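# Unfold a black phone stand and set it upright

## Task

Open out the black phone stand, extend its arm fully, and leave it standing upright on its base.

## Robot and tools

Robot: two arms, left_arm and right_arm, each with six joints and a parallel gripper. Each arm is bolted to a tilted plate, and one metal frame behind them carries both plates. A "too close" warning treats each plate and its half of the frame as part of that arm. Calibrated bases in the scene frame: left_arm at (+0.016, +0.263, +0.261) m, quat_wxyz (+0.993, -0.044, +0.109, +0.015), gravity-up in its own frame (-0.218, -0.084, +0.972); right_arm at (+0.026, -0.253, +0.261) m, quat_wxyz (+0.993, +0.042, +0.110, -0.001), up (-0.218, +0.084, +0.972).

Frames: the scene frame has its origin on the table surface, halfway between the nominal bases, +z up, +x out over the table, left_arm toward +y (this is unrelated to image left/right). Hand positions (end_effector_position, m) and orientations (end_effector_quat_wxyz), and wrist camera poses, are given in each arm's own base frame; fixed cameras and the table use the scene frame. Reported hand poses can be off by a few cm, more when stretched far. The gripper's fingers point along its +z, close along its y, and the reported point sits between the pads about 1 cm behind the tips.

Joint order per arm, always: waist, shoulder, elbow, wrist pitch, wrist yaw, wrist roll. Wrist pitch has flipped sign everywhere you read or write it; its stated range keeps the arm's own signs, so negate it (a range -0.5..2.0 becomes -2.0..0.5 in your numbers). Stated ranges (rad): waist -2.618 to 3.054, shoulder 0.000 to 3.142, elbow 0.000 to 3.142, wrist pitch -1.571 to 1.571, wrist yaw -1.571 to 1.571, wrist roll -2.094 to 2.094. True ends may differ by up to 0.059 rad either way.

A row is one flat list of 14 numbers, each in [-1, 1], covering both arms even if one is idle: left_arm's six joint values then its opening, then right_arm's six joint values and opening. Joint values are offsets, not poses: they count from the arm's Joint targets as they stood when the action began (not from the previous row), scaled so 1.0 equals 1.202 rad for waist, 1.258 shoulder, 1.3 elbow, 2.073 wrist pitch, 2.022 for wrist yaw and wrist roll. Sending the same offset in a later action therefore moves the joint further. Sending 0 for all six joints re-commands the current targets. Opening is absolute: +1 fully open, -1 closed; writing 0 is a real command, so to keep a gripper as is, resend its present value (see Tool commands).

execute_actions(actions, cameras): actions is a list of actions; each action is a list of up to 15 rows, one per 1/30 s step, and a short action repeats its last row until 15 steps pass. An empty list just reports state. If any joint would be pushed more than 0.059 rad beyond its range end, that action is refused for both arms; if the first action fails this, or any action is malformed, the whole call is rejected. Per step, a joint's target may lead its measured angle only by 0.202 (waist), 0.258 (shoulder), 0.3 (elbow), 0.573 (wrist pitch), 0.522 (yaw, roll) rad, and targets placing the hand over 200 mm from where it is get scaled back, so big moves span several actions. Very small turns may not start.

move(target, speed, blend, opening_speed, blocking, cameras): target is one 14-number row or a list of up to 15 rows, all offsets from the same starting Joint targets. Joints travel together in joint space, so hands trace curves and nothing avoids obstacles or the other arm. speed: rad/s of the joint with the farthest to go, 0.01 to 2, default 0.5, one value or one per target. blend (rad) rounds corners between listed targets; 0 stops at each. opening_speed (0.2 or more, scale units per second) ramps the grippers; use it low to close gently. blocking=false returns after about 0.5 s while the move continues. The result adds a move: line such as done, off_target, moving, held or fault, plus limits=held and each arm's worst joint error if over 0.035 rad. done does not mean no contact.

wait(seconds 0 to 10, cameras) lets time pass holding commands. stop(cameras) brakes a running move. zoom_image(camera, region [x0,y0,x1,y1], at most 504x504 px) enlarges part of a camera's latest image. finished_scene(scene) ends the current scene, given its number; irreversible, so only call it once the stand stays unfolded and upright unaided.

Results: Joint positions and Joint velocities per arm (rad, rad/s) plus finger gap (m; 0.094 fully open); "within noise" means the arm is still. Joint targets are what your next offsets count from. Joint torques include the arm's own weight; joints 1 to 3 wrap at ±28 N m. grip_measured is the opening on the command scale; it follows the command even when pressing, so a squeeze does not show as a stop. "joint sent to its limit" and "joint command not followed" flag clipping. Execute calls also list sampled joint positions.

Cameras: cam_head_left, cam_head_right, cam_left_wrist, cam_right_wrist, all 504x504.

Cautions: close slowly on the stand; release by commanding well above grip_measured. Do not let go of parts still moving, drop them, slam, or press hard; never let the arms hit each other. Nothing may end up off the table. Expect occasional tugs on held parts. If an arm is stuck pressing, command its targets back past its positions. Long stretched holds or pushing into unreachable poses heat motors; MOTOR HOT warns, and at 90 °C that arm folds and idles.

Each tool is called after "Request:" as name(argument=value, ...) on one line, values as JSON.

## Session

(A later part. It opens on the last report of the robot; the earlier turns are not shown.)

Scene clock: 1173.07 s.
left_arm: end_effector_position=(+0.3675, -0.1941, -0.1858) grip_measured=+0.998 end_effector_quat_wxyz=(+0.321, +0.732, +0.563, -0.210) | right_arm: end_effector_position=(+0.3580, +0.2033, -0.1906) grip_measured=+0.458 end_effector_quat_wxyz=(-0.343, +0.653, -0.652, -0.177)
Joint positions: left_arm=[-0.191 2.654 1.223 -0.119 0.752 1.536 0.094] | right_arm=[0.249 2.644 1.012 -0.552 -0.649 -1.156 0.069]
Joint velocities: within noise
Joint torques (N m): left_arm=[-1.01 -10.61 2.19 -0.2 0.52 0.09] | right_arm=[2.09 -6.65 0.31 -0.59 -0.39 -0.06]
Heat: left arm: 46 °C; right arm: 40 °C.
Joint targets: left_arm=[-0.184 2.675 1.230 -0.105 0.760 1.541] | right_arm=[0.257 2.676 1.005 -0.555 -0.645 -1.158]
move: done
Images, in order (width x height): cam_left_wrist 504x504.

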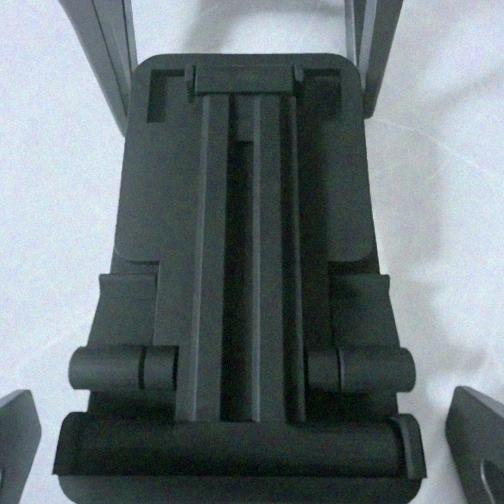

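Request:
move(target=[0,0,0,0,0,0,0.3, 0,0,0,0,0,0,0.15], opening_speed=0.5, cameras=["cam_left_wrist"])

Request:
move(target=[[0,0,0,0,0,0,0.3, 0,0,0,0,0,0,0.9],[0,0,0,0,0,0,0.3, 0.001,0.012,-0.0085,-0.0564,-0.0643,0.0307,0.9]], speed=0.2, cameras=["cam_left_wrist","cam_right_wrist"])

Scene clock: 1190.30 s.
left_arm: end_effector_position=(+0.3679, -0.1941, -0.1857) grip_measured=+0.483 end_effector_quat_wxyz=(+0.321, +0.732, +0.563, -0.210) | right_arm: end_effector_position=(+0.3580, +0.2032, -0.1907) grip_measured=+0.458 end_effector_quat_wxyz=(-0.343, +0.654, -0.651, -0.176)
Joint positions: left_arm=[-0.191 2.654 1.223 -0.119 0.752 1.536 0.07] | right_arm=[0.249 2.644 1.012 -0.552 -0.648 -1.157 0.069]
Joint velocities: within noise
Joint torques (N m): left_arm=[-1.09 -10.4 2.1 -0.2 0.52 0.05] | right_arm=[2.28 -6.52 0.46 -0.61 -0.43 -0.1]
Heat: left arm: 45 °C; right arm: 39 °C.
Joint targets: left_arm=[-0.184 2.675 1.230 -0.105 0.760 1.540] | right_arm=[0.257 2.676 1.005 -0.555 -0.645 -1.159]
move: done
Images, in order (width x height): cam_left_wrist 504x504.

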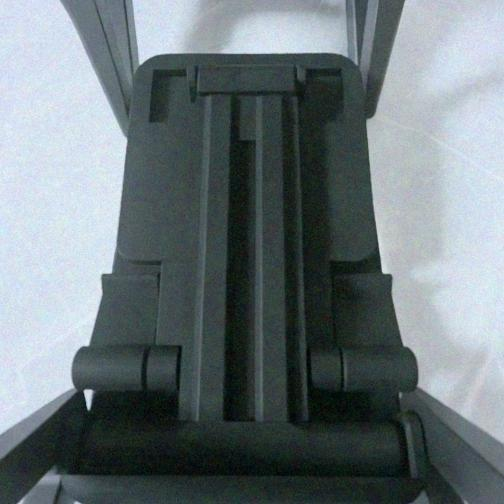

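Scene clock: 1192.07 s.
left_arm: end_effector_position=(+0.3679, -0.1941, -0.1857) grip_measured=+0.483 end_effector_quat_wxyz=(+0.321, +0.732, +0.563, -0.210) | right_arm: end_effector_position=(+0.3590, +0.2181, -0.1762) grip_measured=+0.897 end_effector_quat_wxyz=(-0.386, +0.640, -0.630, -0.210)
Joint positions: left_arm=[-0.191 2.654 1.223 -0.119 0.752 1.536 0.07] | right_arm=[0.25 2.658 1.002 -0.661 -0.75 -1.104 0.089]
Joint velocities: within noise
Joint torques (N m): left_arm=[-1.28 -10.5 2.1 -0.16 0.5 0.08] | right_arm=[2.15 -6.53 0.34 -0.8 -0.74 0.01]
Heat: left arm: 44 °C; right arm: 39 °C.
Joint targets: left_arm=[-0.184 2.675 1.230 -0.105 0.760 1.541] | right_arm=[0.259 2.691 0.994 -0.672 -0.775 -1.097]
move: done
Images, in order (width x height): cam_left_wrist 504x504, cam_right_wrist 504x504.

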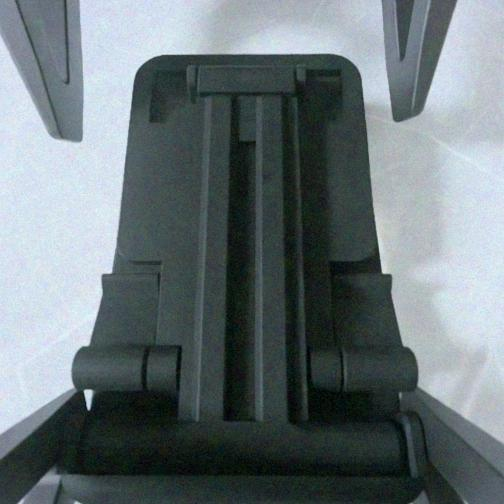

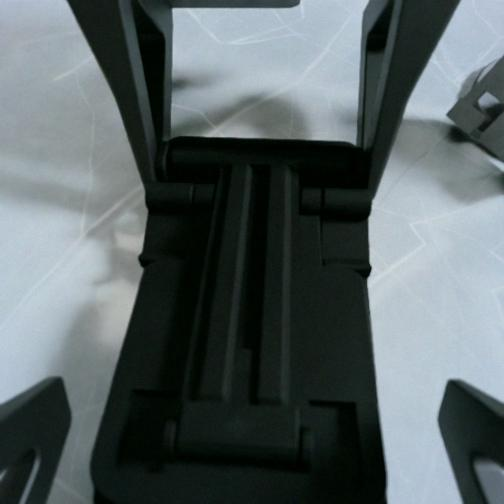

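Request:
move(target=[[0,0,0,0,0,0,0.3, 0,0,-0.0095,0,0,0,0.9],[0,0,0,0,0,0,0.3, 0,0,-0.0095,0,0,0,0.05]], speed=0.2, cameras=["cam_left_wrist","cam_right_wrist"])

Scene clock: 1197.57 s.
left_arm: end_effector_position=(+0.3674, -0.1940, -0.1858) grip_measured=+0.483 end_effector_quat_wxyz=(+0.320, +0.733, +0.562, -0.210) | right_arm: end_effector_position=(+0.3547, +0.2170, -0.1775) grip_measured=+0.299 end_effector_quat_wxyz=(-0.383, +0.639, -0.632, -0.212)
Joint positions: left_arm=[-0.191 2.654 1.223 -0.117 0.752 1.539 0.07] | right_arm=[0.25 2.658 0.99 -0.665 -0.75 -1.103 0.061]
Joint velocities: within noise
Joint torques (N m): left_arm=[-1.03 -10.55 2.13 -0.2 0.48 0.03] | right_arm=[2.14 -6.38 0.32 -0.75 -0.79 0.06]
Heat: left arm: 44 °C; right arm: 39 °C.
Joint targets: left_arm=[-0.184 2.675 1.230 -0.106 0.760 1.541] | right_arm=[0.259 2.691 0.982 -0.672 -0.775 -1.096]
move: done
Images, in order (width x height): cam_left_wrist 504x504, cam_right_wrist 504x504.

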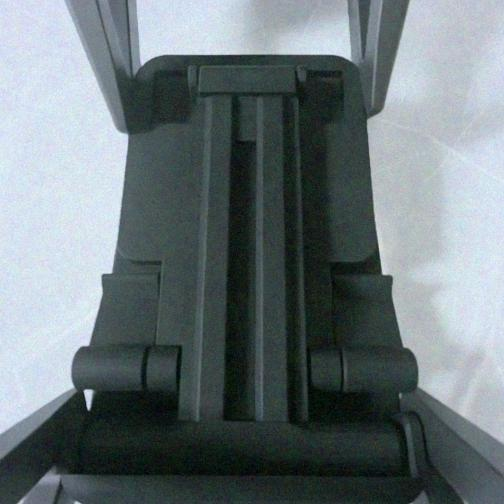

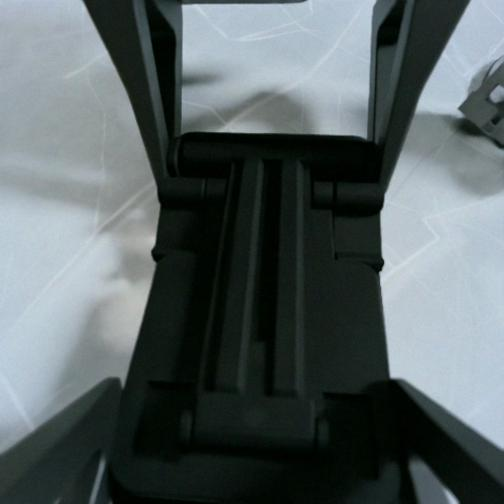

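Request:
move(target=[0,0,0,0,0,0,0.3, -0.056,-0.0121,-0.0164,0.0207,-0.0151,-0.0349,0.05], speed=0.1, cameras=["cam_left_wrist","cam_right_wrist"])

Scene clock: 1206.40 s.
left_arm: end_effector_position=(+0.3657, -0.1984, -0.1835) grip_measured=+0.483 end_effector_quat_wxyz=(+0.325, +0.732, +0.558, -0.218) | right_arm: end_effector_position=(+0.3507, +0.2083, -0.1742) grip_measured=+0.299 end_effector_quat_wxyz=(-0.392, +0.638, -0.624, -0.225)
Joint positions: left_arm=[-0.196 2.654 1.223 -0.119 0.771 1.537 0.07] | right_arm=[0.213 2.658 0.973 -0.664 -0.804 -1.141 0.061]
Joint velocities: within noise
Joint torques (N m): left_arm=[-0.43 -10.55 2.18 -0.2 0.38 0.04] | right_arm=[-0.44 -7.42 -0.47 -0.34 -0.49 -0.39]
Heat: left arm: 44 °C; right arm: 40 °C.
Joint targets: left_arm=[-0.184 2.675 1.230 -0.105 0.760 1.541] | right_arm=[0.191 2.676 0.960 -0.629 -0.806 -1.167]
move: done
Images, in order (width x height): cam_left_wrist 504x504, cam_right_wrist 504x504.

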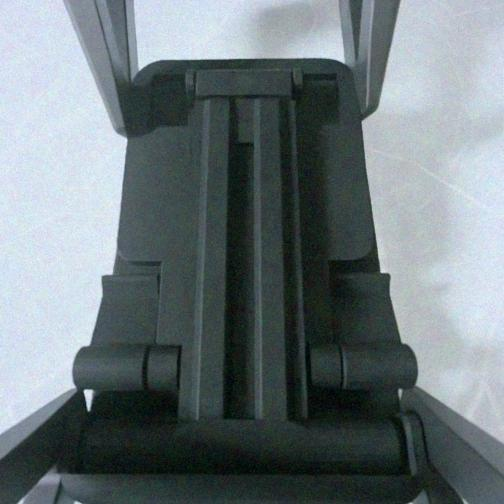

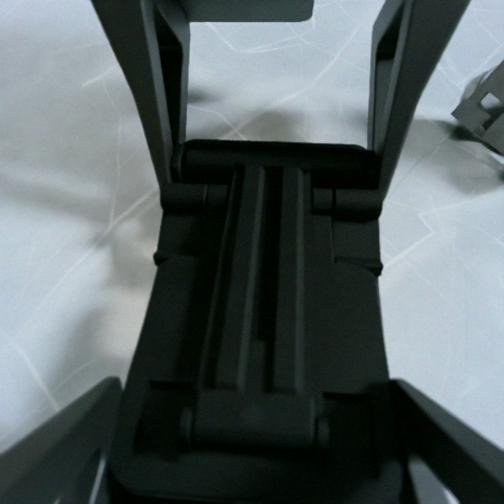

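Request:
move(target=[0.02,0,0,0,0.0,0,0.2, -0.056,-0.0121,-0.0164,0.0207,-0.0151,-0.0349,-0.1], speed=0.1, cameras=["cam_left_wrist","cam_right_wrist"])

Scene clock: 1213.13 s.
left_arm: end_effector_position=(+0.3642, -0.2040, -0.1778) grip_measured=+0.483 end_effector_quat_wxyz=(+0.339, +0.727, +0.550, -0.233) | right_arm: end_effector_position=(+0.3476, +0.1983, -0.1696) grip_measured=+0.299 end_effector_quat_wxyz=(-0.404, +0.637, -0.611, -0.238)
Joint positions: left_arm=[-0.197 2.654 1.223 -0.125 0.815 1.535 0.07] | right_arm=[0.169 2.658 0.965 -0.646 -0.869 -1.197 0.061]
Joint velocities: within noise
Joint torques (N m): left_arm=[1.58 -10.43 1.89 -0.14 -0.07 0.07] | right_arm=[-2.43 -8.35 -1.78 -0.02 -0.13 -0.54]
Heat: left arm: 43 °C; right arm: 41 °C.
Joint targets: left_arm=[-0.160 2.675 1.230 -0.106 0.760 1.541] | right_arm=[0.124 2.660 0.939 -0.586 -0.836 -1.237]
move: off_target (left_arm, right_arm); left_arm: the wrist yaw is farthest, 0.055 rad from its target; right_arm: the wrist pitch is farthest, 0.060 rad from its target
Images, in order (width x height): cam_left_wrist 504x504, cam_right_wrist 504x504.

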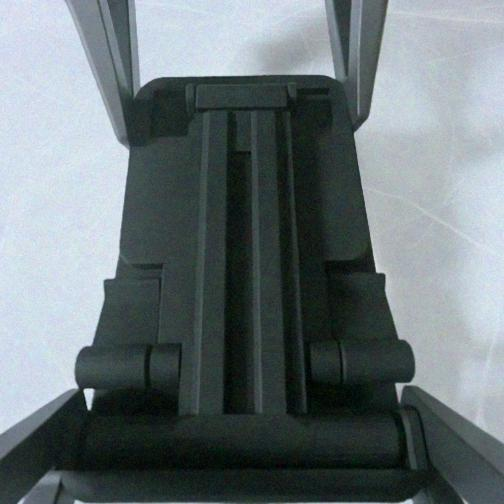

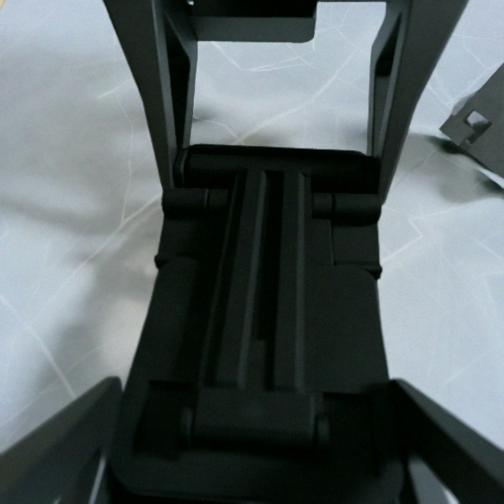

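Request:
move(target=[[-0.02,0,0,0,0.0,0,0.3, 0.112,0.0242,0.0328,-0.0414,0.0302,0.0698,0.05],[-0.02,0,0,0,0.0,0,0.3, 0.112,0.0242,0.0328,-0.0414,0.0302,0.0698,0.9]], speed=0.15, cameras=["cam_left_wrist","cam_right_wrist"])

Scene clock: 1237.43 s.
left_arm: end_effector_position=(+0.3647, -0.1959, -0.1844) grip_measured=+0.483 end_effector_quat_wxyz=(+0.322, +0.732, +0.560, -0.218) | right_arm: end_effector_position=(+0.3507, +0.2164, -0.1779) grip_measured=+0.897 end_effector_quat_wxyz=(-0.381, +0.639, -0.632, -0.217)
Joint positions: left_arm=[-0.192 2.654 1.223 -0.108 0.768 1.544 0.07] | right_arm=[0.249 2.658 0.98 -0.668 -0.757 -1.104 0.089]
Joint velocities: within noise
Joint torques (N m): left_arm=[-0.84 -10.55 2.09 -0.3 0.32 -0.03] | right_arm=[2.3 -6.45 1.01 -0.72 -0.69 0.06]
Heat: left arm: 43 °C; right arm: 43 °C.
Joint targets: left_arm=[-0.184 2.675 1.230 -0.106 0.760 1.541] | right_arm=[0.259 2.691 0.981 -0.672 -0.775 -1.096]
move: done
Images, in order (width x height): cam_left_wrist 504x504, cam_right_wrist 504x504.

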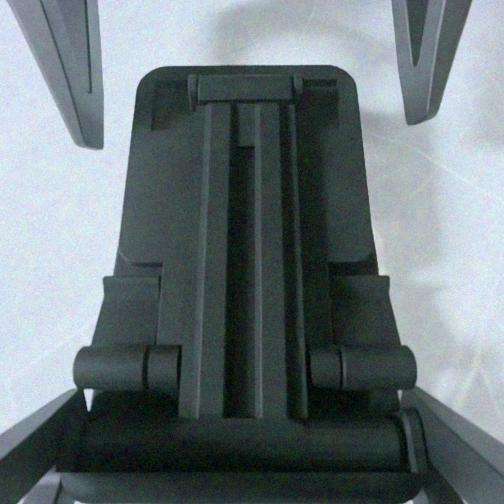

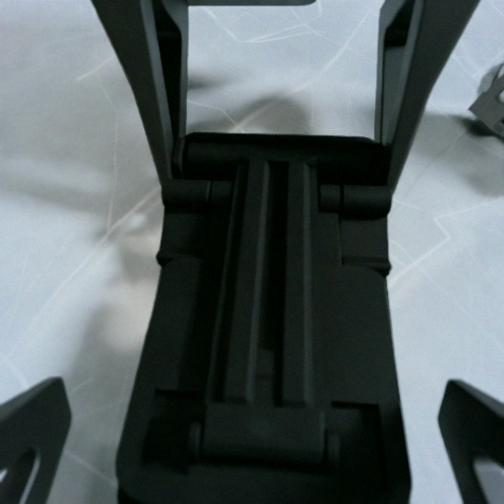

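Request:
move(target=[[0,0,0,0,0,0,0.3, -0.0017,-0.012,0.0185,0.0564,0.0643,-0.0307,1]], speed=0.2, cameras=["cam_left_wrist","cam_right_wrist"])

Scene clock: 1245.33 s.
left_arm: end_effector_position=(+0.3647, -0.1959, -0.1844) grip_measured=+0.483 end_effector_quat_wxyz=(+0.322, +0.732, +0.560, -0.218) | right_arm: end_effector_position=(+0.3548, +0.2041, -0.1923) grip_measured=+0.997 end_effector_quat_wxyz=(-0.352, +0.654, -0.645, -0.178)
Joint positions: left_arm=[-0.192 2.654 1.223 -0.108 0.768 1.544 0.07] | right_arm=[0.249 2.658 0.998 -0.598 -0.662 -1.158 0.094]
Joint velocities: within noise
Joint torques (N m): left_arm=[-0.98 -10.35 2.09 -0.32 0.34 -0.02] | right_arm=[2.13 -7.53 1.61 -0.22 -0.27 -0.05]
Heat: left arm: 43 °C; right arm: 42 °C.
Joint targets: left_arm=[-0.184 2.675 1.230 -0.106 0.760 1.541] | right_arm=[0.256 2.676 1.006 -0.555 -0.645 -1.159]
move: off_target (right_arm); right_arm: the wrist pitch is farthest, 0.043 rad from its target
Images, in order (width x height): cam_left_wrist 504x504, cam_right_wrist 504x504.

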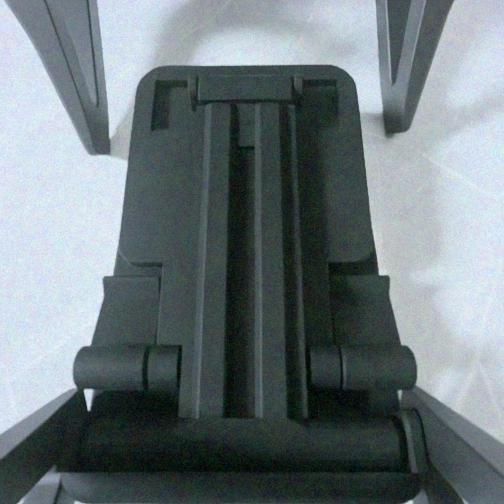

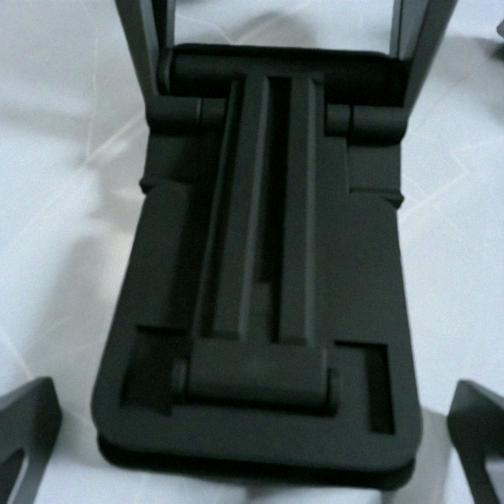

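Request:
move(target=[[0,0,0,0,0,0,0.3, 0,0,0,0,0,0,0.15],[0,0,0,0,0,0,1, 0,0,0,0,0,0,0.15]], cameras=["cam_right_wrist"])

Request:
move(target=[[-0.0874,-0.0795,-0.055,-0.0502,0.0297,-0.086,1, 0,0,0,0,0,0,0.15]], speed=0.25, cameras=["cam_left_wrist","cam_right_wrist"])

Scene clock: 1252.27 s.
left_arm: end_effector_position=(+0.3655, -0.1940, -0.1861) grip_measured=+0.998 end_effector_quat_wxyz=(+0.318, +0.733, +0.562, -0.213) | right_arm: end_effector_position=(+0.3552, +0.2041, -0.1923) grip_measured=+0.465 end_effector_quat_wxyz=(-0.351, +0.654, -0.645, -0.178)
Joint positions: left_arm=[-0.191 2.654 1.223 -0.108 0.754 1.543 0.094] | right_arm=[0.249 2.658 1 -0.595 -0.661 -1.159 0.069]
Joint velocities: within noise
Joint torques (N m): left_arm=[-1.03 -10.69 2.1 -0.31 0.51 -0.03] | right_arm=[2.1 -7.46 1.4 -0.23 -0.27 -0.05]
Heat: left arm: 43 °C; right arm: 43 °C.
Joint targets: left_arm=[-0.184 2.675 1.230 -0.105 0.760 1.541] | right_arm=[0.256 2.676 1.005 -0.555 -0.645 -1.159]
move: off_target (right_arm); right_arm: the wrist pitch is farthest, 0.040 rad from its target
Images, in order (width x height): cam_right_wrist 504x504.

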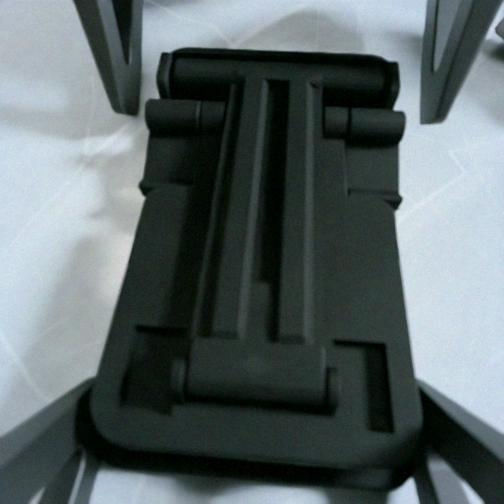

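Scene clock: 1253.63 s.
left_arm: end_effector_position=(+0.3550, -0.2337, -0.1621) grip_measured=+0.998 end_effector_quat_wxyz=(+0.334, +0.713, +0.566, -0.244) | right_arm: end_effector_position=(+0.3552, +0.2041, -0.1923) grip_measured=+0.465 end_effector_quat_wxyz=(-0.351, +0.654, -0.645, -0.178)
Joint positions: left_arm=[-0.28 2.597 1.168 -0.204 0.797 1.373 0.094] | right_arm=[0.249 2.658 1 -0.595 -0.661 -1.159 0.069]
Joint velocities: within noise
Joint torques (N m): left_arm=[-2.7 -14.52 0.96 -0.59 0.7 -0.03] | right_arm=[1.87 -7.43 1.26 -0.24 -0.26 -0.05]
Heat: left arm: 43 °C; right arm: 43 °C.
Joint targets: left_arm=[-0.289 2.576 1.158 -0.210 0.820 1.367] | right_arm=[0.256 2.676 1.005 -0.555 -0.645 -1.159]
move: off_target (right_arm); right_arm: the wrist pitch is farthest, 0.040 rad from its target
Images, in order (width x height): cam_left_wrist 504x504, cam_right_wrist 504x504.

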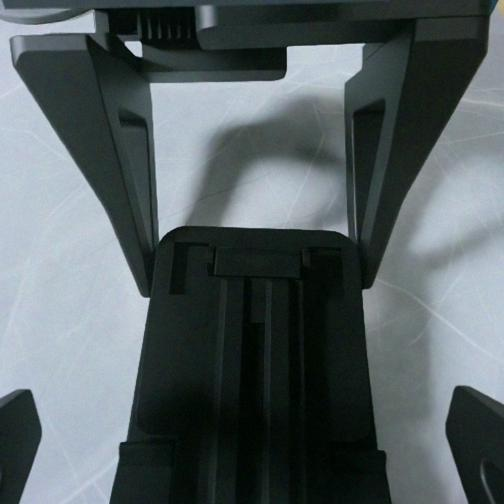

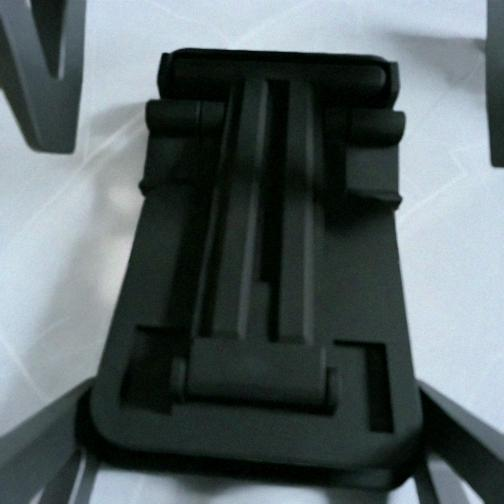

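Request:
move(target=[-0.0092,0.0898,0.036,-0.0154,0,-0.004,1, 0,0,0,0,0,0,0.15], speed=0.2, cameras=["cam_left_wrist","cam_right_wrist"])

Scene clock: 1260.03 s.
left_arm: end_effector_position=(+0.3496, -0.2355, -0.1828) grip_measured=+0.998 end_effector_quat_wxyz=(+0.328, +0.712, +0.569, -0.251) | right_arm: end_effector_position=(+0.3552, +0.2041, -0.1923) grip_measured=+0.465 end_effector_quat_wxyz=(-0.351, +0.654, -0.645, -0.178)
Joint positions: left_arm=[-0.288 2.668 1.195 -0.235 0.798 1.364 0.094] | right_arm=[0.249 2.658 1 -0.595 -0.661 -1.159 0.069]
Joint velocities: within noise
Joint torques (N m): left_arm=[-2.89 -10.5 2.48 -0.59 0.62 -0.07] | right_arm=[2.1 -7.51 1.37 -0.23 -0.27 -0.06]
Heat: left arm: 45 °C; right arm: 43 °C.
Joint targets: left_arm=[-0.300 2.689 1.205 -0.241 0.820 1.358] | right_arm=[0.256 2.676 1.005 -0.555 -0.645 -1.159]
move: off_target (right_arm); right_arm: the wrist pitch is farthest, 0.040 rad from its target
Images, in order (width x height): cam_left_wrist 504x504, cam_right_wrist 504x504.

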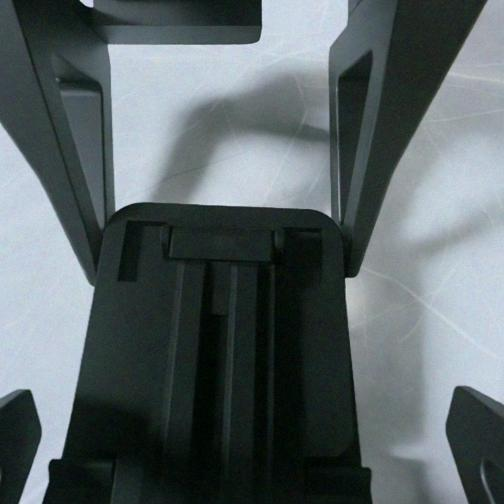

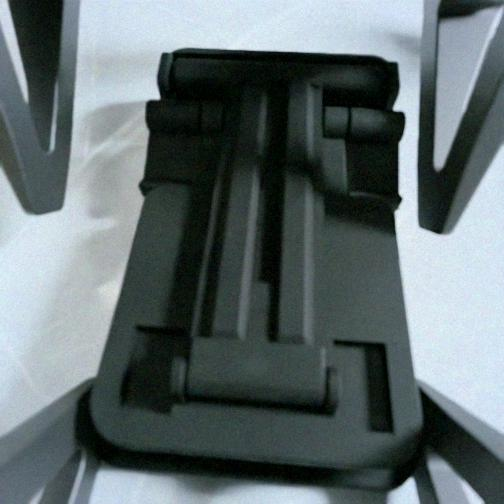

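Request:
move(target=[[0,0,0.0123,0,0,0,1, 0,0,0,0,0,0,0.15],[0,0,0.0123,0,0,0,0.0, 0,0,0,0,0,0,0.05]], speed=0.2, cameras=["cam_left_wrist","cam_right_wrist"])

Scene clock: 1267.07 s.
left_arm: end_effector_position=(+0.3569, -0.2378, -0.1799) grip_measured=+0.273 end_effector_quat_wxyz=(+0.335, +0.713, +0.564, -0.246) | right_arm: end_effector_position=(+0.3555, +0.2042, -0.1923) grip_measured=+0.465 end_effector_quat_wxyz=(-0.351, +0.654, -0.646, -0.178)
Joint positions: left_arm=[-0.288 2.668 1.213 -0.236 0.8 1.365 0.06] | right_arm=[0.249 2.658 1.001 -0.594 -0.661 -1.158 0.069]
Joint velocities: within noise
Joint torques (N m): left_arm=[-3.03 -10.89 2.22 -0.59 0.66 -0.05] | right_arm=[1.98 -7.34 1.22 -0.21 -0.25 -0.04]
Heat: left arm: 45 °C; right arm: 43 °C.
Joint targets: left_arm=[-0.300 2.689 1.221 -0.242 0.820 1.359] | right_arm=[0.256 2.676 1.006 -0.555 -0.645 -1.158]
move: off_target (right_arm); target 2's new numbers were sent with right_arm's wrist pitch 0.040 rad from that target; right_arm: the wrist pitch is farthest, 0.039 rad from its target
Images, in order (width x height): cam_left_wrist 504x504, cam_right_wrist 504x504.

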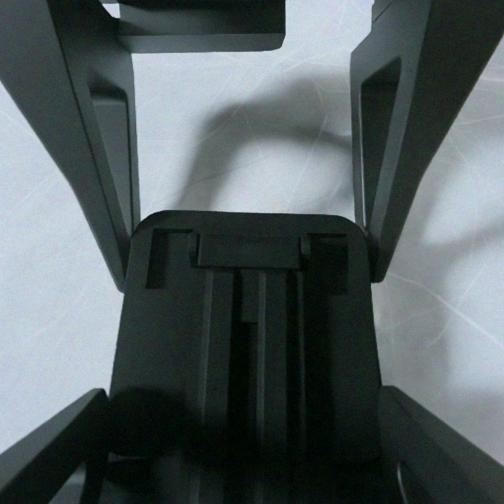

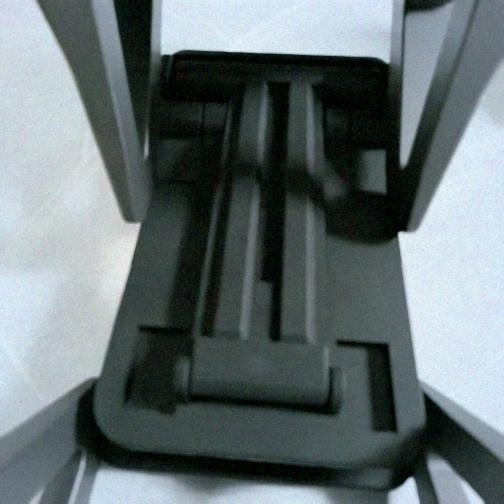

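Request:
move(target=[[0.083,0.079,0.064,0.020,0.138,0.046,0, 0,0,0,0,0,0,0.05],[0.104,0.096,0.086,0.039,0.180,0.066,0, 0,0,0,0,0,0,0.05]], speed=0.15, blend=[0.02,0], cameras=["cam_left_wrist","cam_right_wrist"])

Scene clock: 1282.93 s.
left_arm: end_effector_position=(+0.3566, -0.2308, -0.1720) grip_measured=+0.273 end_effector_quat_wxyz=(+0.406, +0.677, +0.509, -0.342) | right_arm: end_effector_position=(+0.3553, +0.2080, -0.1894) grip_measured=+0.465 end_effector_quat_wxyz=(-0.355, +0.649, -0.645, -0.190)
Joint positions: left_arm=[-0.194 2.786 1.321 -0.172 1.1 1.487 0.06] | right_arm=[0.25 2.658 1.006 -0.593 -0.684 -1.141 0.069]
Joint velocities: within noise
Joint torques (N m): left_arm=[-0.03 -10.47 2.41 -0.21 1.37 0.06] | right_arm=[1.98 -7.66 0.87 -0.23 -0.01 -0.23]
Heat: left arm: 45 °C; right arm: 43 °C.
Joint targets: left_arm=[-0.175 2.809 1.333 -0.161 1.184 1.492] | right_arm=[0.257 2.676 1.005 -0.555 -0.645 -1.158]
move: off_target (left_arm, right_arm); left_arm: the wrist yaw is farthest, 0.084 rad from its target; right_arm: the wrist yaw is farthest, 0.039 rad from its target
Images, in order (width x height): cam_left_wrist 504x504, cam_right_wrist 504x504.

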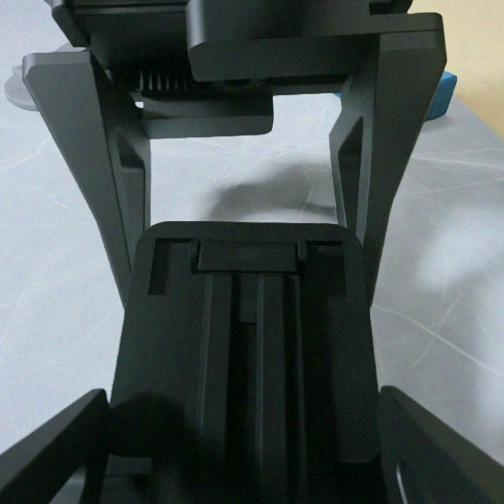

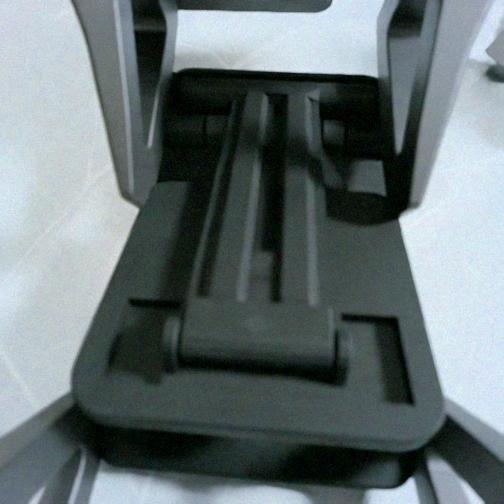

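Request:
zoom_image(camera="cam_right_wrist", region=[60, 250, 460, 504])

Request:
move(target=[[0.021,0.0177,0.0225,0.02,0.05,0.02,0, 0,0,0,0,0,0,0.05],[0.03,0.03,0.045,0.04,0.09,0.04,0, 0,0,0,0,0,0,0.05]], speed=0.15, blend=[0.02,0], cameras=["cam_left_wrist","cam_right_wrist"])

Scaled by 1.260 from the camera's 504x504 image, which has a finer 720x720 frame.

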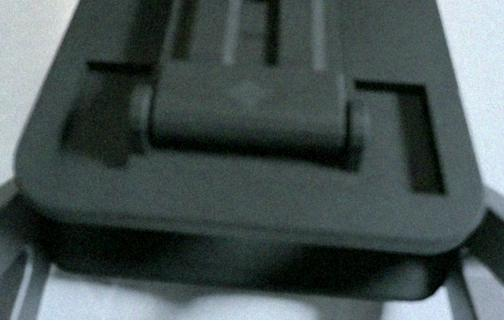

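Scene clock: 1290.33 s.
left_arm: end_effector_position=(+0.3560, -0.2246, -0.1652) grip_measured=+0.273 end_effector_quat_wxyz=(+0.437, +0.655, +0.484, -0.382) | right_arm: end_effector_position=(+0.3531, +0.2115, -0.1883) grip_measured=+0.465 end_effector_quat_wxyz=(-0.356, +0.651, -0.641, -0.196)
Joint positions: left_arm=[-0.155 2.835 1.379 -0.095 1.23 1.565 0.06] | right_arm=[0.256 2.658 1.006 -0.593 -0.695 -1.141 0.069]
Joint velocities: within noise
Joint torques (N m): left_arm=[-0.36 -11.41 2.37 0.03 1.92 0.12] | right_arm=[1.46 -7.57 0.98 -0.3 0.12 -0.25]
Heat: left arm: 45 °C; right arm: 43 °C.
Joint targets: left_arm=[-0.139 2.847 1.391 -0.078 1.366 1.573] | right_arm=[0.256 2.676 1.005 -0.555 -0.645 -1.158]
move: off_target (left_arm, right_arm); left_arm: the wrist yaw is farthest, 0.136 rad from its target; right_arm: the wrist yaw is farthest, 0.050 rad from its target
Images, in order (width x height): cam_left_wrist 504x504, cam_right_wrist 504x504.

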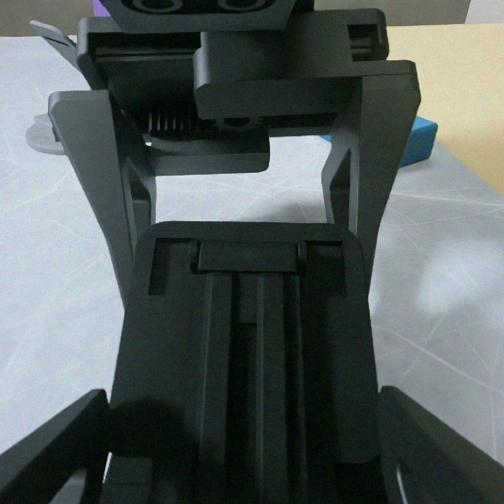

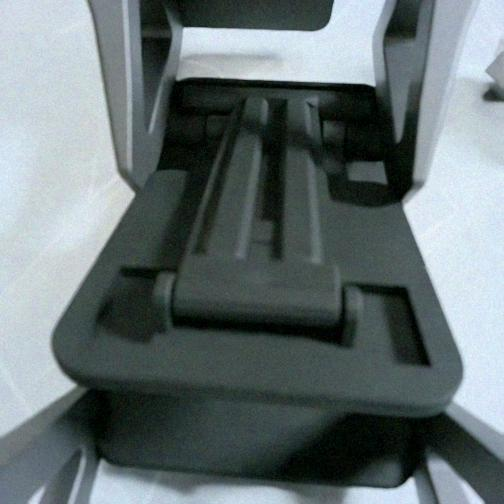

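Request:
move(target=[[0,0,0,0,-0.055,0,0, 0,0,0,0,0.015,0,0.05],[0,0,0,0,-0.055,0,1, 0,0,0,0,0.015,0,0.05]], speed=0.2, cameras=["cam_left_wrist","cam_right_wrist"])

Scene clock: 1317.30 s.
left_arm: end_effector_position=(+0.3596, -0.2211, -0.1645) grip_measured=+0.998 end_effector_quat_wxyz=(+0.441, +0.653, +0.486, -0.378) | right_arm: end_effector_position=(+0.3555, +0.2074, -0.1924) grip_measured=+0.465 end_effector_quat_wxyz=(-0.350, +0.655, -0.645, -0.178)
Joint positions: left_arm=[-0.144 2.835 1.384 -0.092 1.231 1.568 0.094] | right_arm=[0.258 2.658 1.006 -0.591 -0.655 -1.151 0.069]
Joint velocities: within noise
Joint torques (N m): left_arm=[-1.07 -11.6 1.88 -0.11 0.76 0.04] | right_arm=[1.26 -7.45 0.96 -0.26 0.04 -0.11]
Heat: left arm: 45 °C; right arm: 43 °C.
Joint targets: left_arm=[-0.139 2.847 1.392 -0.078 1.255 1.573] | right_arm=[0.257 2.676 1.005 -0.555 -0.615 -1.159]
move: off_target (right_arm); right_arm: the wrist yaw is farthest, 0.041 rad from its target
Images, in order (width x height): cam_left_wrist 504x504, cam_right_wrist 504x504.

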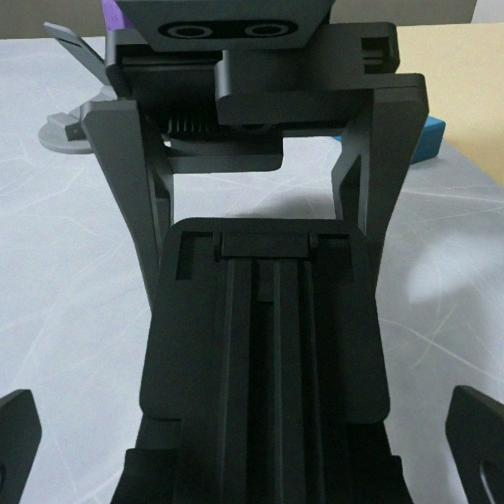

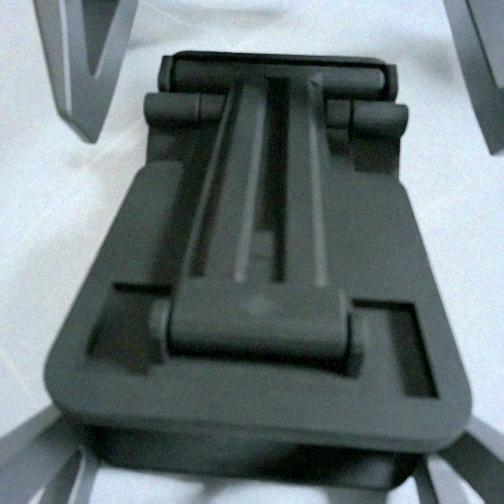

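Request:
move(target=[-0.1522,-0.2154,-0.1877,-0.0854,-0.2176,-0.1227,1, 0,0,0,0,0,0,0.05], speed=0.25, cameras=["cam_left_wrist","cam_right_wrist"])

Scene clock: 1326.27 s.
left_arm: end_effector_position=(+0.3487, -0.2466, -0.1609) grip_measured=+0.998 end_effector_quat_wxyz=(+0.338, +0.711, +0.562, -0.253) | right_arm: end_effector_position=(+0.3555, +0.2074, -0.1924) grip_measured=+0.465 end_effector_quat_wxyz=(-0.350, +0.655, -0.645, -0.178)
Joint positions: left_arm=[-0.312 2.601 1.157 -0.249 0.808 1.331 0.094] | right_arm=[0.258 2.658 1.006 -0.591 -0.655 -1.151 0.069]
Joint velocities: within noise
Joint torques (N m): left_arm=[-2.85 -14.61 1.16 -0.66 0.49 -0.04] | right_arm=[1.43 -7.64 0.9 -0.26 0 -0.1]
Heat: left arm: 45 °C; right arm: 43 °C.
Joint targets: left_arm=[-0.322 2.576 1.147 -0.255 0.815 1.325] | right_arm=[0.257 2.676 1.005 -0.555 -0.615 -1.159]
move: off_target (right_arm); right_arm: the wrist yaw is farthest, 0.040 rad from its target
Images, in order (width x height): cam_left_wrist 504x504, cam_right_wrist 504x504.

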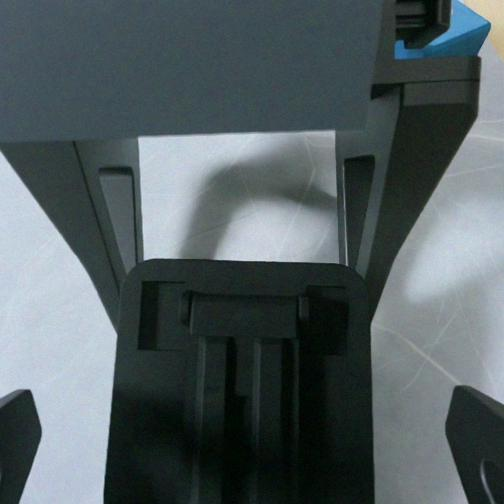

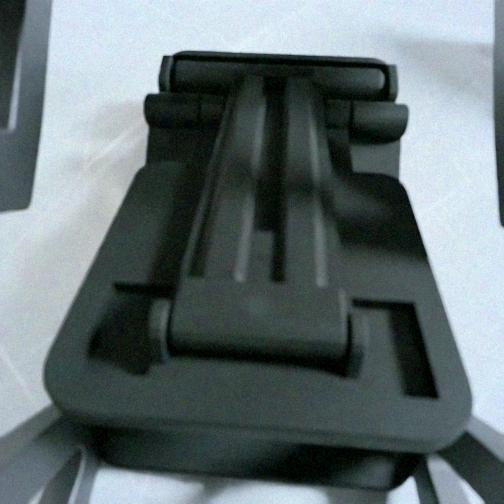

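Request:
move(target=[0,0,0,0,0,0,0, 0,0,0,0,0,0,0.05], opening_speed=0.5, cameras=["cam_left_wrist","cam_right_wrist"])

Scene clock: 1334.73 s.
left_arm: end_effector_position=(+0.3490, -0.2466, -0.1609) grip_measured=+0.002 end_effector_quat_wxyz=(+0.338, +0.711, +0.562, -0.253) | right_arm: end_effector_position=(+0.3555, +0.2074, -0.1924) grip_measured=+0.465 end_effector_quat_wxyz=(-0.350, +0.655, -0.645, -0.178)
Joint positions: left_arm=[-0.312 2.601 1.157 -0.25 0.807 1.33 0.047] | right_arm=[0.258 2.658 1.006 -0.591 -0.655 -1.151 0.069]
Joint velocities: within noise
Joint torques (N m): left_arm=[-2.84 -14.94 1.2 -0.61 0.54 -0.03] | right_arm=[1.4 -7.46 0.8 -0.32 0.06 -0.13]
Heat: left arm: 48 °C; right arm: 43 °C.
Joint targets: left_arm=[-0.322 2.576 1.147 -0.255 0.815 1.325] | right_arm=[0.257 2.676 1.005 -0.555 -0.615 -1.159]
move: off_target (right_arm); right_arm: the wrist yaw is farthest, 0.040 rad from its target
Images, in order (width x height): cam_left_wrist 504x504, cam_right_wrist 504x504.

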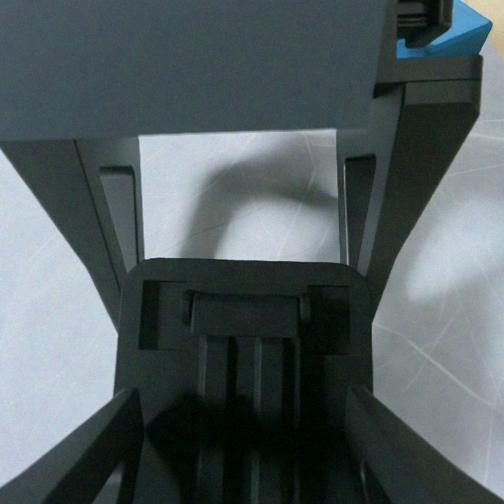

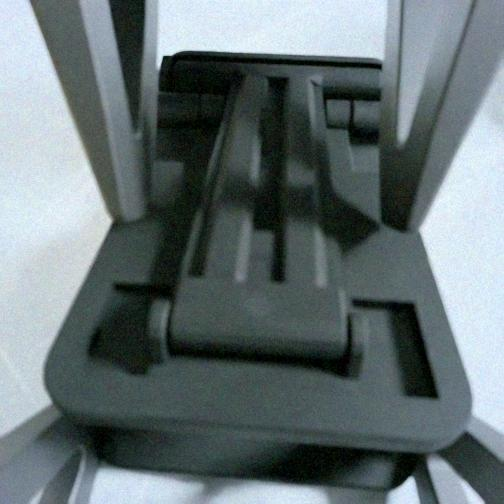

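Request:
move(target=[[0,0,0,0,0,0,0.9, 0,0,0,0,0,0,0.05],[0,0.065,0.0254,-0.011,0,0,0.9, 0,0,0,0,0,0,0.05],[0,0.065,0.0254,-0.011,0,0,0, 0,0,0,0,0,0,0.05]], speed=0.2, cameras=["cam_left_wrist","cam_right_wrist"])

Scene clock: 1341.13 s.
left_arm: end_effector_position=(+0.3512, -0.2470, -0.1700) grip_measured=+0.292 end_effector_quat_wxyz=(+0.341, +0.712, +0.561, -0.250) | right_arm: end_effector_position=(+0.3553, +0.2073, -0.1926) grip_measured=+0.465 end_effector_quat_wxyz=(-0.349, +0.656, -0.645, -0.178)
Joint positions: left_arm=[-0.312 2.635 1.174 -0.276 0.805 1.33 0.061] | right_arm=[0.258 2.658 1.006 -0.59 -0.655 -1.154 0.069]
Joint velocities: within noise
Joint torques (N m): left_arm=[-2.8 -10.26 2.35 -0.67 0.57 -0.06] | right_arm=[1.16 -7.61 0.83 -0.27 0.05 -0.12]
Heat: left arm: 49 °C; right arm: 43 °C.
Joint targets: left_arm=[-0.322 2.658 1.181 -0.277 0.815 1.325] | right_arm=[0.257 2.676 1.005 -0.555 -0.615 -1.159]
move: off_target (right_arm); right_arm: the wrist yaw is farthest, 0.040 rad from its target
Images, in order (width x height): cam_left_wrist 504x504, cam_right_wrist 504x504.

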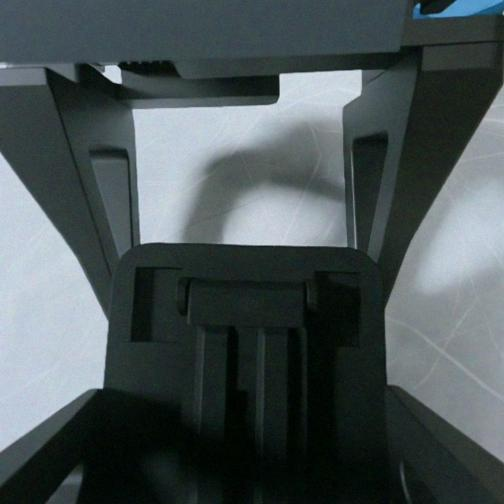

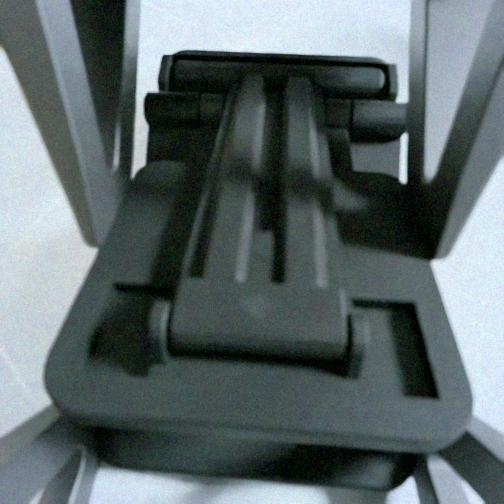

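Request:
move(target=[[0.100,0.0983,0.0712,0.0145,0.216,0.056,0, 0,0,0,0,0,0,0.05]], speed=0.2, cameras=["cam_left_wrist","cam_right_wrist"])

Scene clock: 1360.20 s.
left_arm: end_effector_position=(+0.3481, -0.2387, -0.1658) grip_measured=+0.301 end_effector_quat_wxyz=(+0.416, +0.672, +0.503, -0.350) | right_arm: end_effector_position=(+0.3522, +0.2119, -0.1905) grip_measured=+0.465 end_effector_quat_wxyz=(-0.352, +0.658, -0.639, -0.188)
Joint positions: left_arm=[-0.213 2.772 1.267 -0.272 1.123 1.429 0.061] | right_arm=[0.264 2.658 1.006 -0.59 -0.676 -1.154 0.069]
Joint velocities: within noise
Joint torques (N m): left_arm=[-0.62 -11.45 1.83 -0.19 1.88 0.11] | right_arm=[0.9 -7.42 0.92 -0.28 0.27 -0.08]
Heat: left arm: 48 °C; right arm: 43 °C.
Joint targets: left_arm=[-0.202 2.781 1.273 -0.248 1.252 1.438] | right_arm=[0.256 2.676 1.005 -0.555 -0.615 -1.159]
move: off_target (left_arm, right_arm); left_arm: the wrist yaw is farthest, 0.129 rad from its target; right_arm: the wrist yaw is farthest, 0.061 rad from its target
Images, in order (width x height): cam_left_wrist 504x504, cam_right_wrist 504x504.

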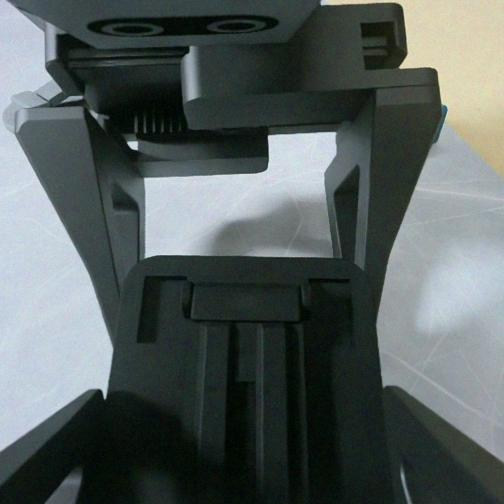

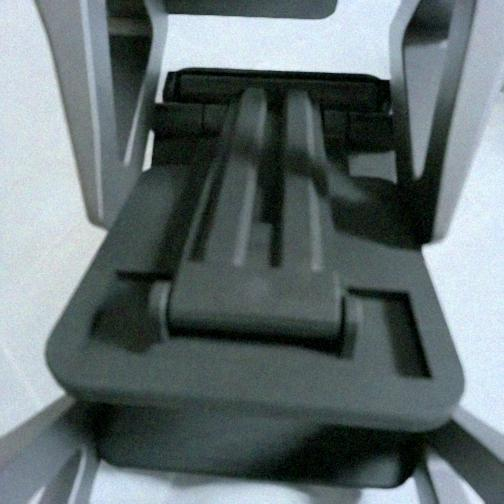

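Request:
move(target=[[0.040,0.0313,0.0482,0.0671,0.067,0.063,0, 0,0,0,0,0,0,0.05]], speed=0.2, cameras=["cam_left_wrist","cam_right_wrist"])

Scene clock: 1364.90 s.
left_arm: end_effector_position=(+0.3473, -0.2293, -0.1605) grip_measured=+0.301 end_effector_quat_wxyz=(+0.440, +0.657, +0.477, -0.383) | right_arm: end_effector_position=(+0.3518, +0.2188, -0.1868) grip_measured=+0.465 end_effector_quat_wxyz=(-0.359, +0.658, -0.632, -0.197)
Joint positions: left_arm=[-0.17 2.815 1.331 -0.147 1.237 1.549 0.061] | right_arm=[0.274 2.658 1.011 -0.598 -0.698 -1.143 0.069]
Joint velocities: within noise
Joint torques (N m): left_arm=[-0.25 -11.69 1.68 0.1 2.09 0.16] | right_arm=[0.17 -7.68 0.47 -0.22 0.51 -0.22]
Heat: left arm: 48 °C; right arm: 43 °C.
Joint targets: left_arm=[-0.154 2.821 1.336 -0.108 1.387 1.566] | right_arm=[0.257 2.676 1.006 -0.555 -0.615 -1.159]
move: off_target (left_arm, right_arm); left_arm: the wrist yaw is farthest, 0.151 rad from its target; right_arm: the wrist yaw is farthest, 0.083 rad from its target
Images, in order (width x height): cam_left_wrist 504x504, cam_right_wrist 504x504.

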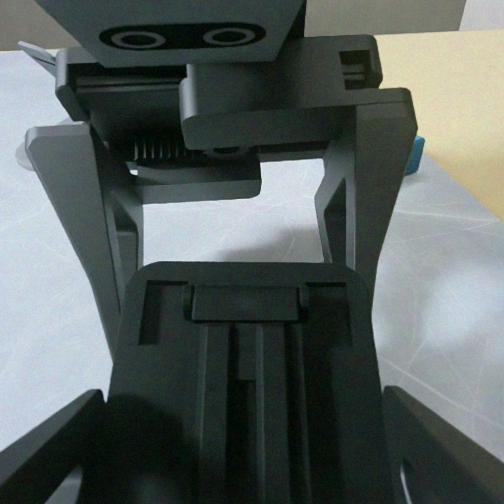

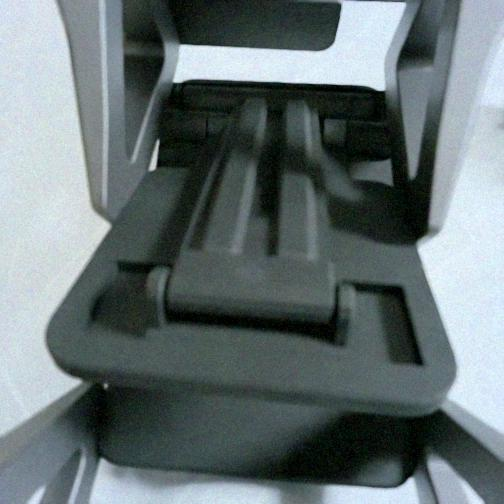

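Request:
move(target=[[0.0,0.0,0.0,0.0,0.06,0.0,0, -0.005,0.01,0,0,0.09,0,0.05]], speed=0.15, cameras=["cam_left_wrist","cam_right_wrist"])

Scene clock: 1379.43 s.
left_arm: end_effector_position=(+0.3467, -0.2308, -0.1523) grip_measured=+0.301 end_effector_quat_wxyz=(+0.457, +0.648, +0.461, -0.399) | right_arm: end_effector_position=(+0.3563, +0.2158, -0.1909) grip_measured=+0.465 end_effector_quat_wxyz=(-0.354, +0.662, -0.637, -0.174)
Joint positions: left_arm=[-0.165 2.821 1.34 -0.148 1.296 1.559 0.061] | right_arm=[0.281 2.658 1.011 -0.606 -0.646 -1.147 0.069]
Joint velocities: within noise
Joint torques (N m): left_arm=[-0.46 -12.37 0.96 0.1 2.72 0.14] | right_arm=[-0.88 -6.84 0.55 -0.15 2.12 -0.19]
Heat: left arm: 49 °C; right arm: 43 °C.
Joint targets: left_arm=[-0.154 2.821 1.336 -0.108 1.508 1.565] | right_arm=[0.251 2.688 1.006 -0.555 -0.433 -1.158]
move: off_target (left_arm, right_arm); left_arm: the wrist yaw is farthest, 0.213 rad from its target; right_arm: the wrist yaw is farthest, 0.213 rad from its target
Images, in order (width x height): cam_left_wrist 504x504, cam_right_wrist 504x504.

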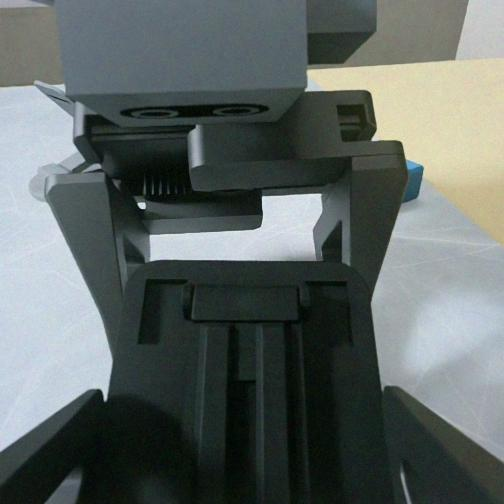

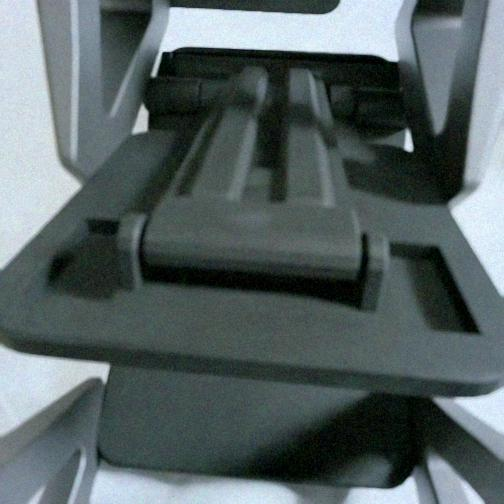

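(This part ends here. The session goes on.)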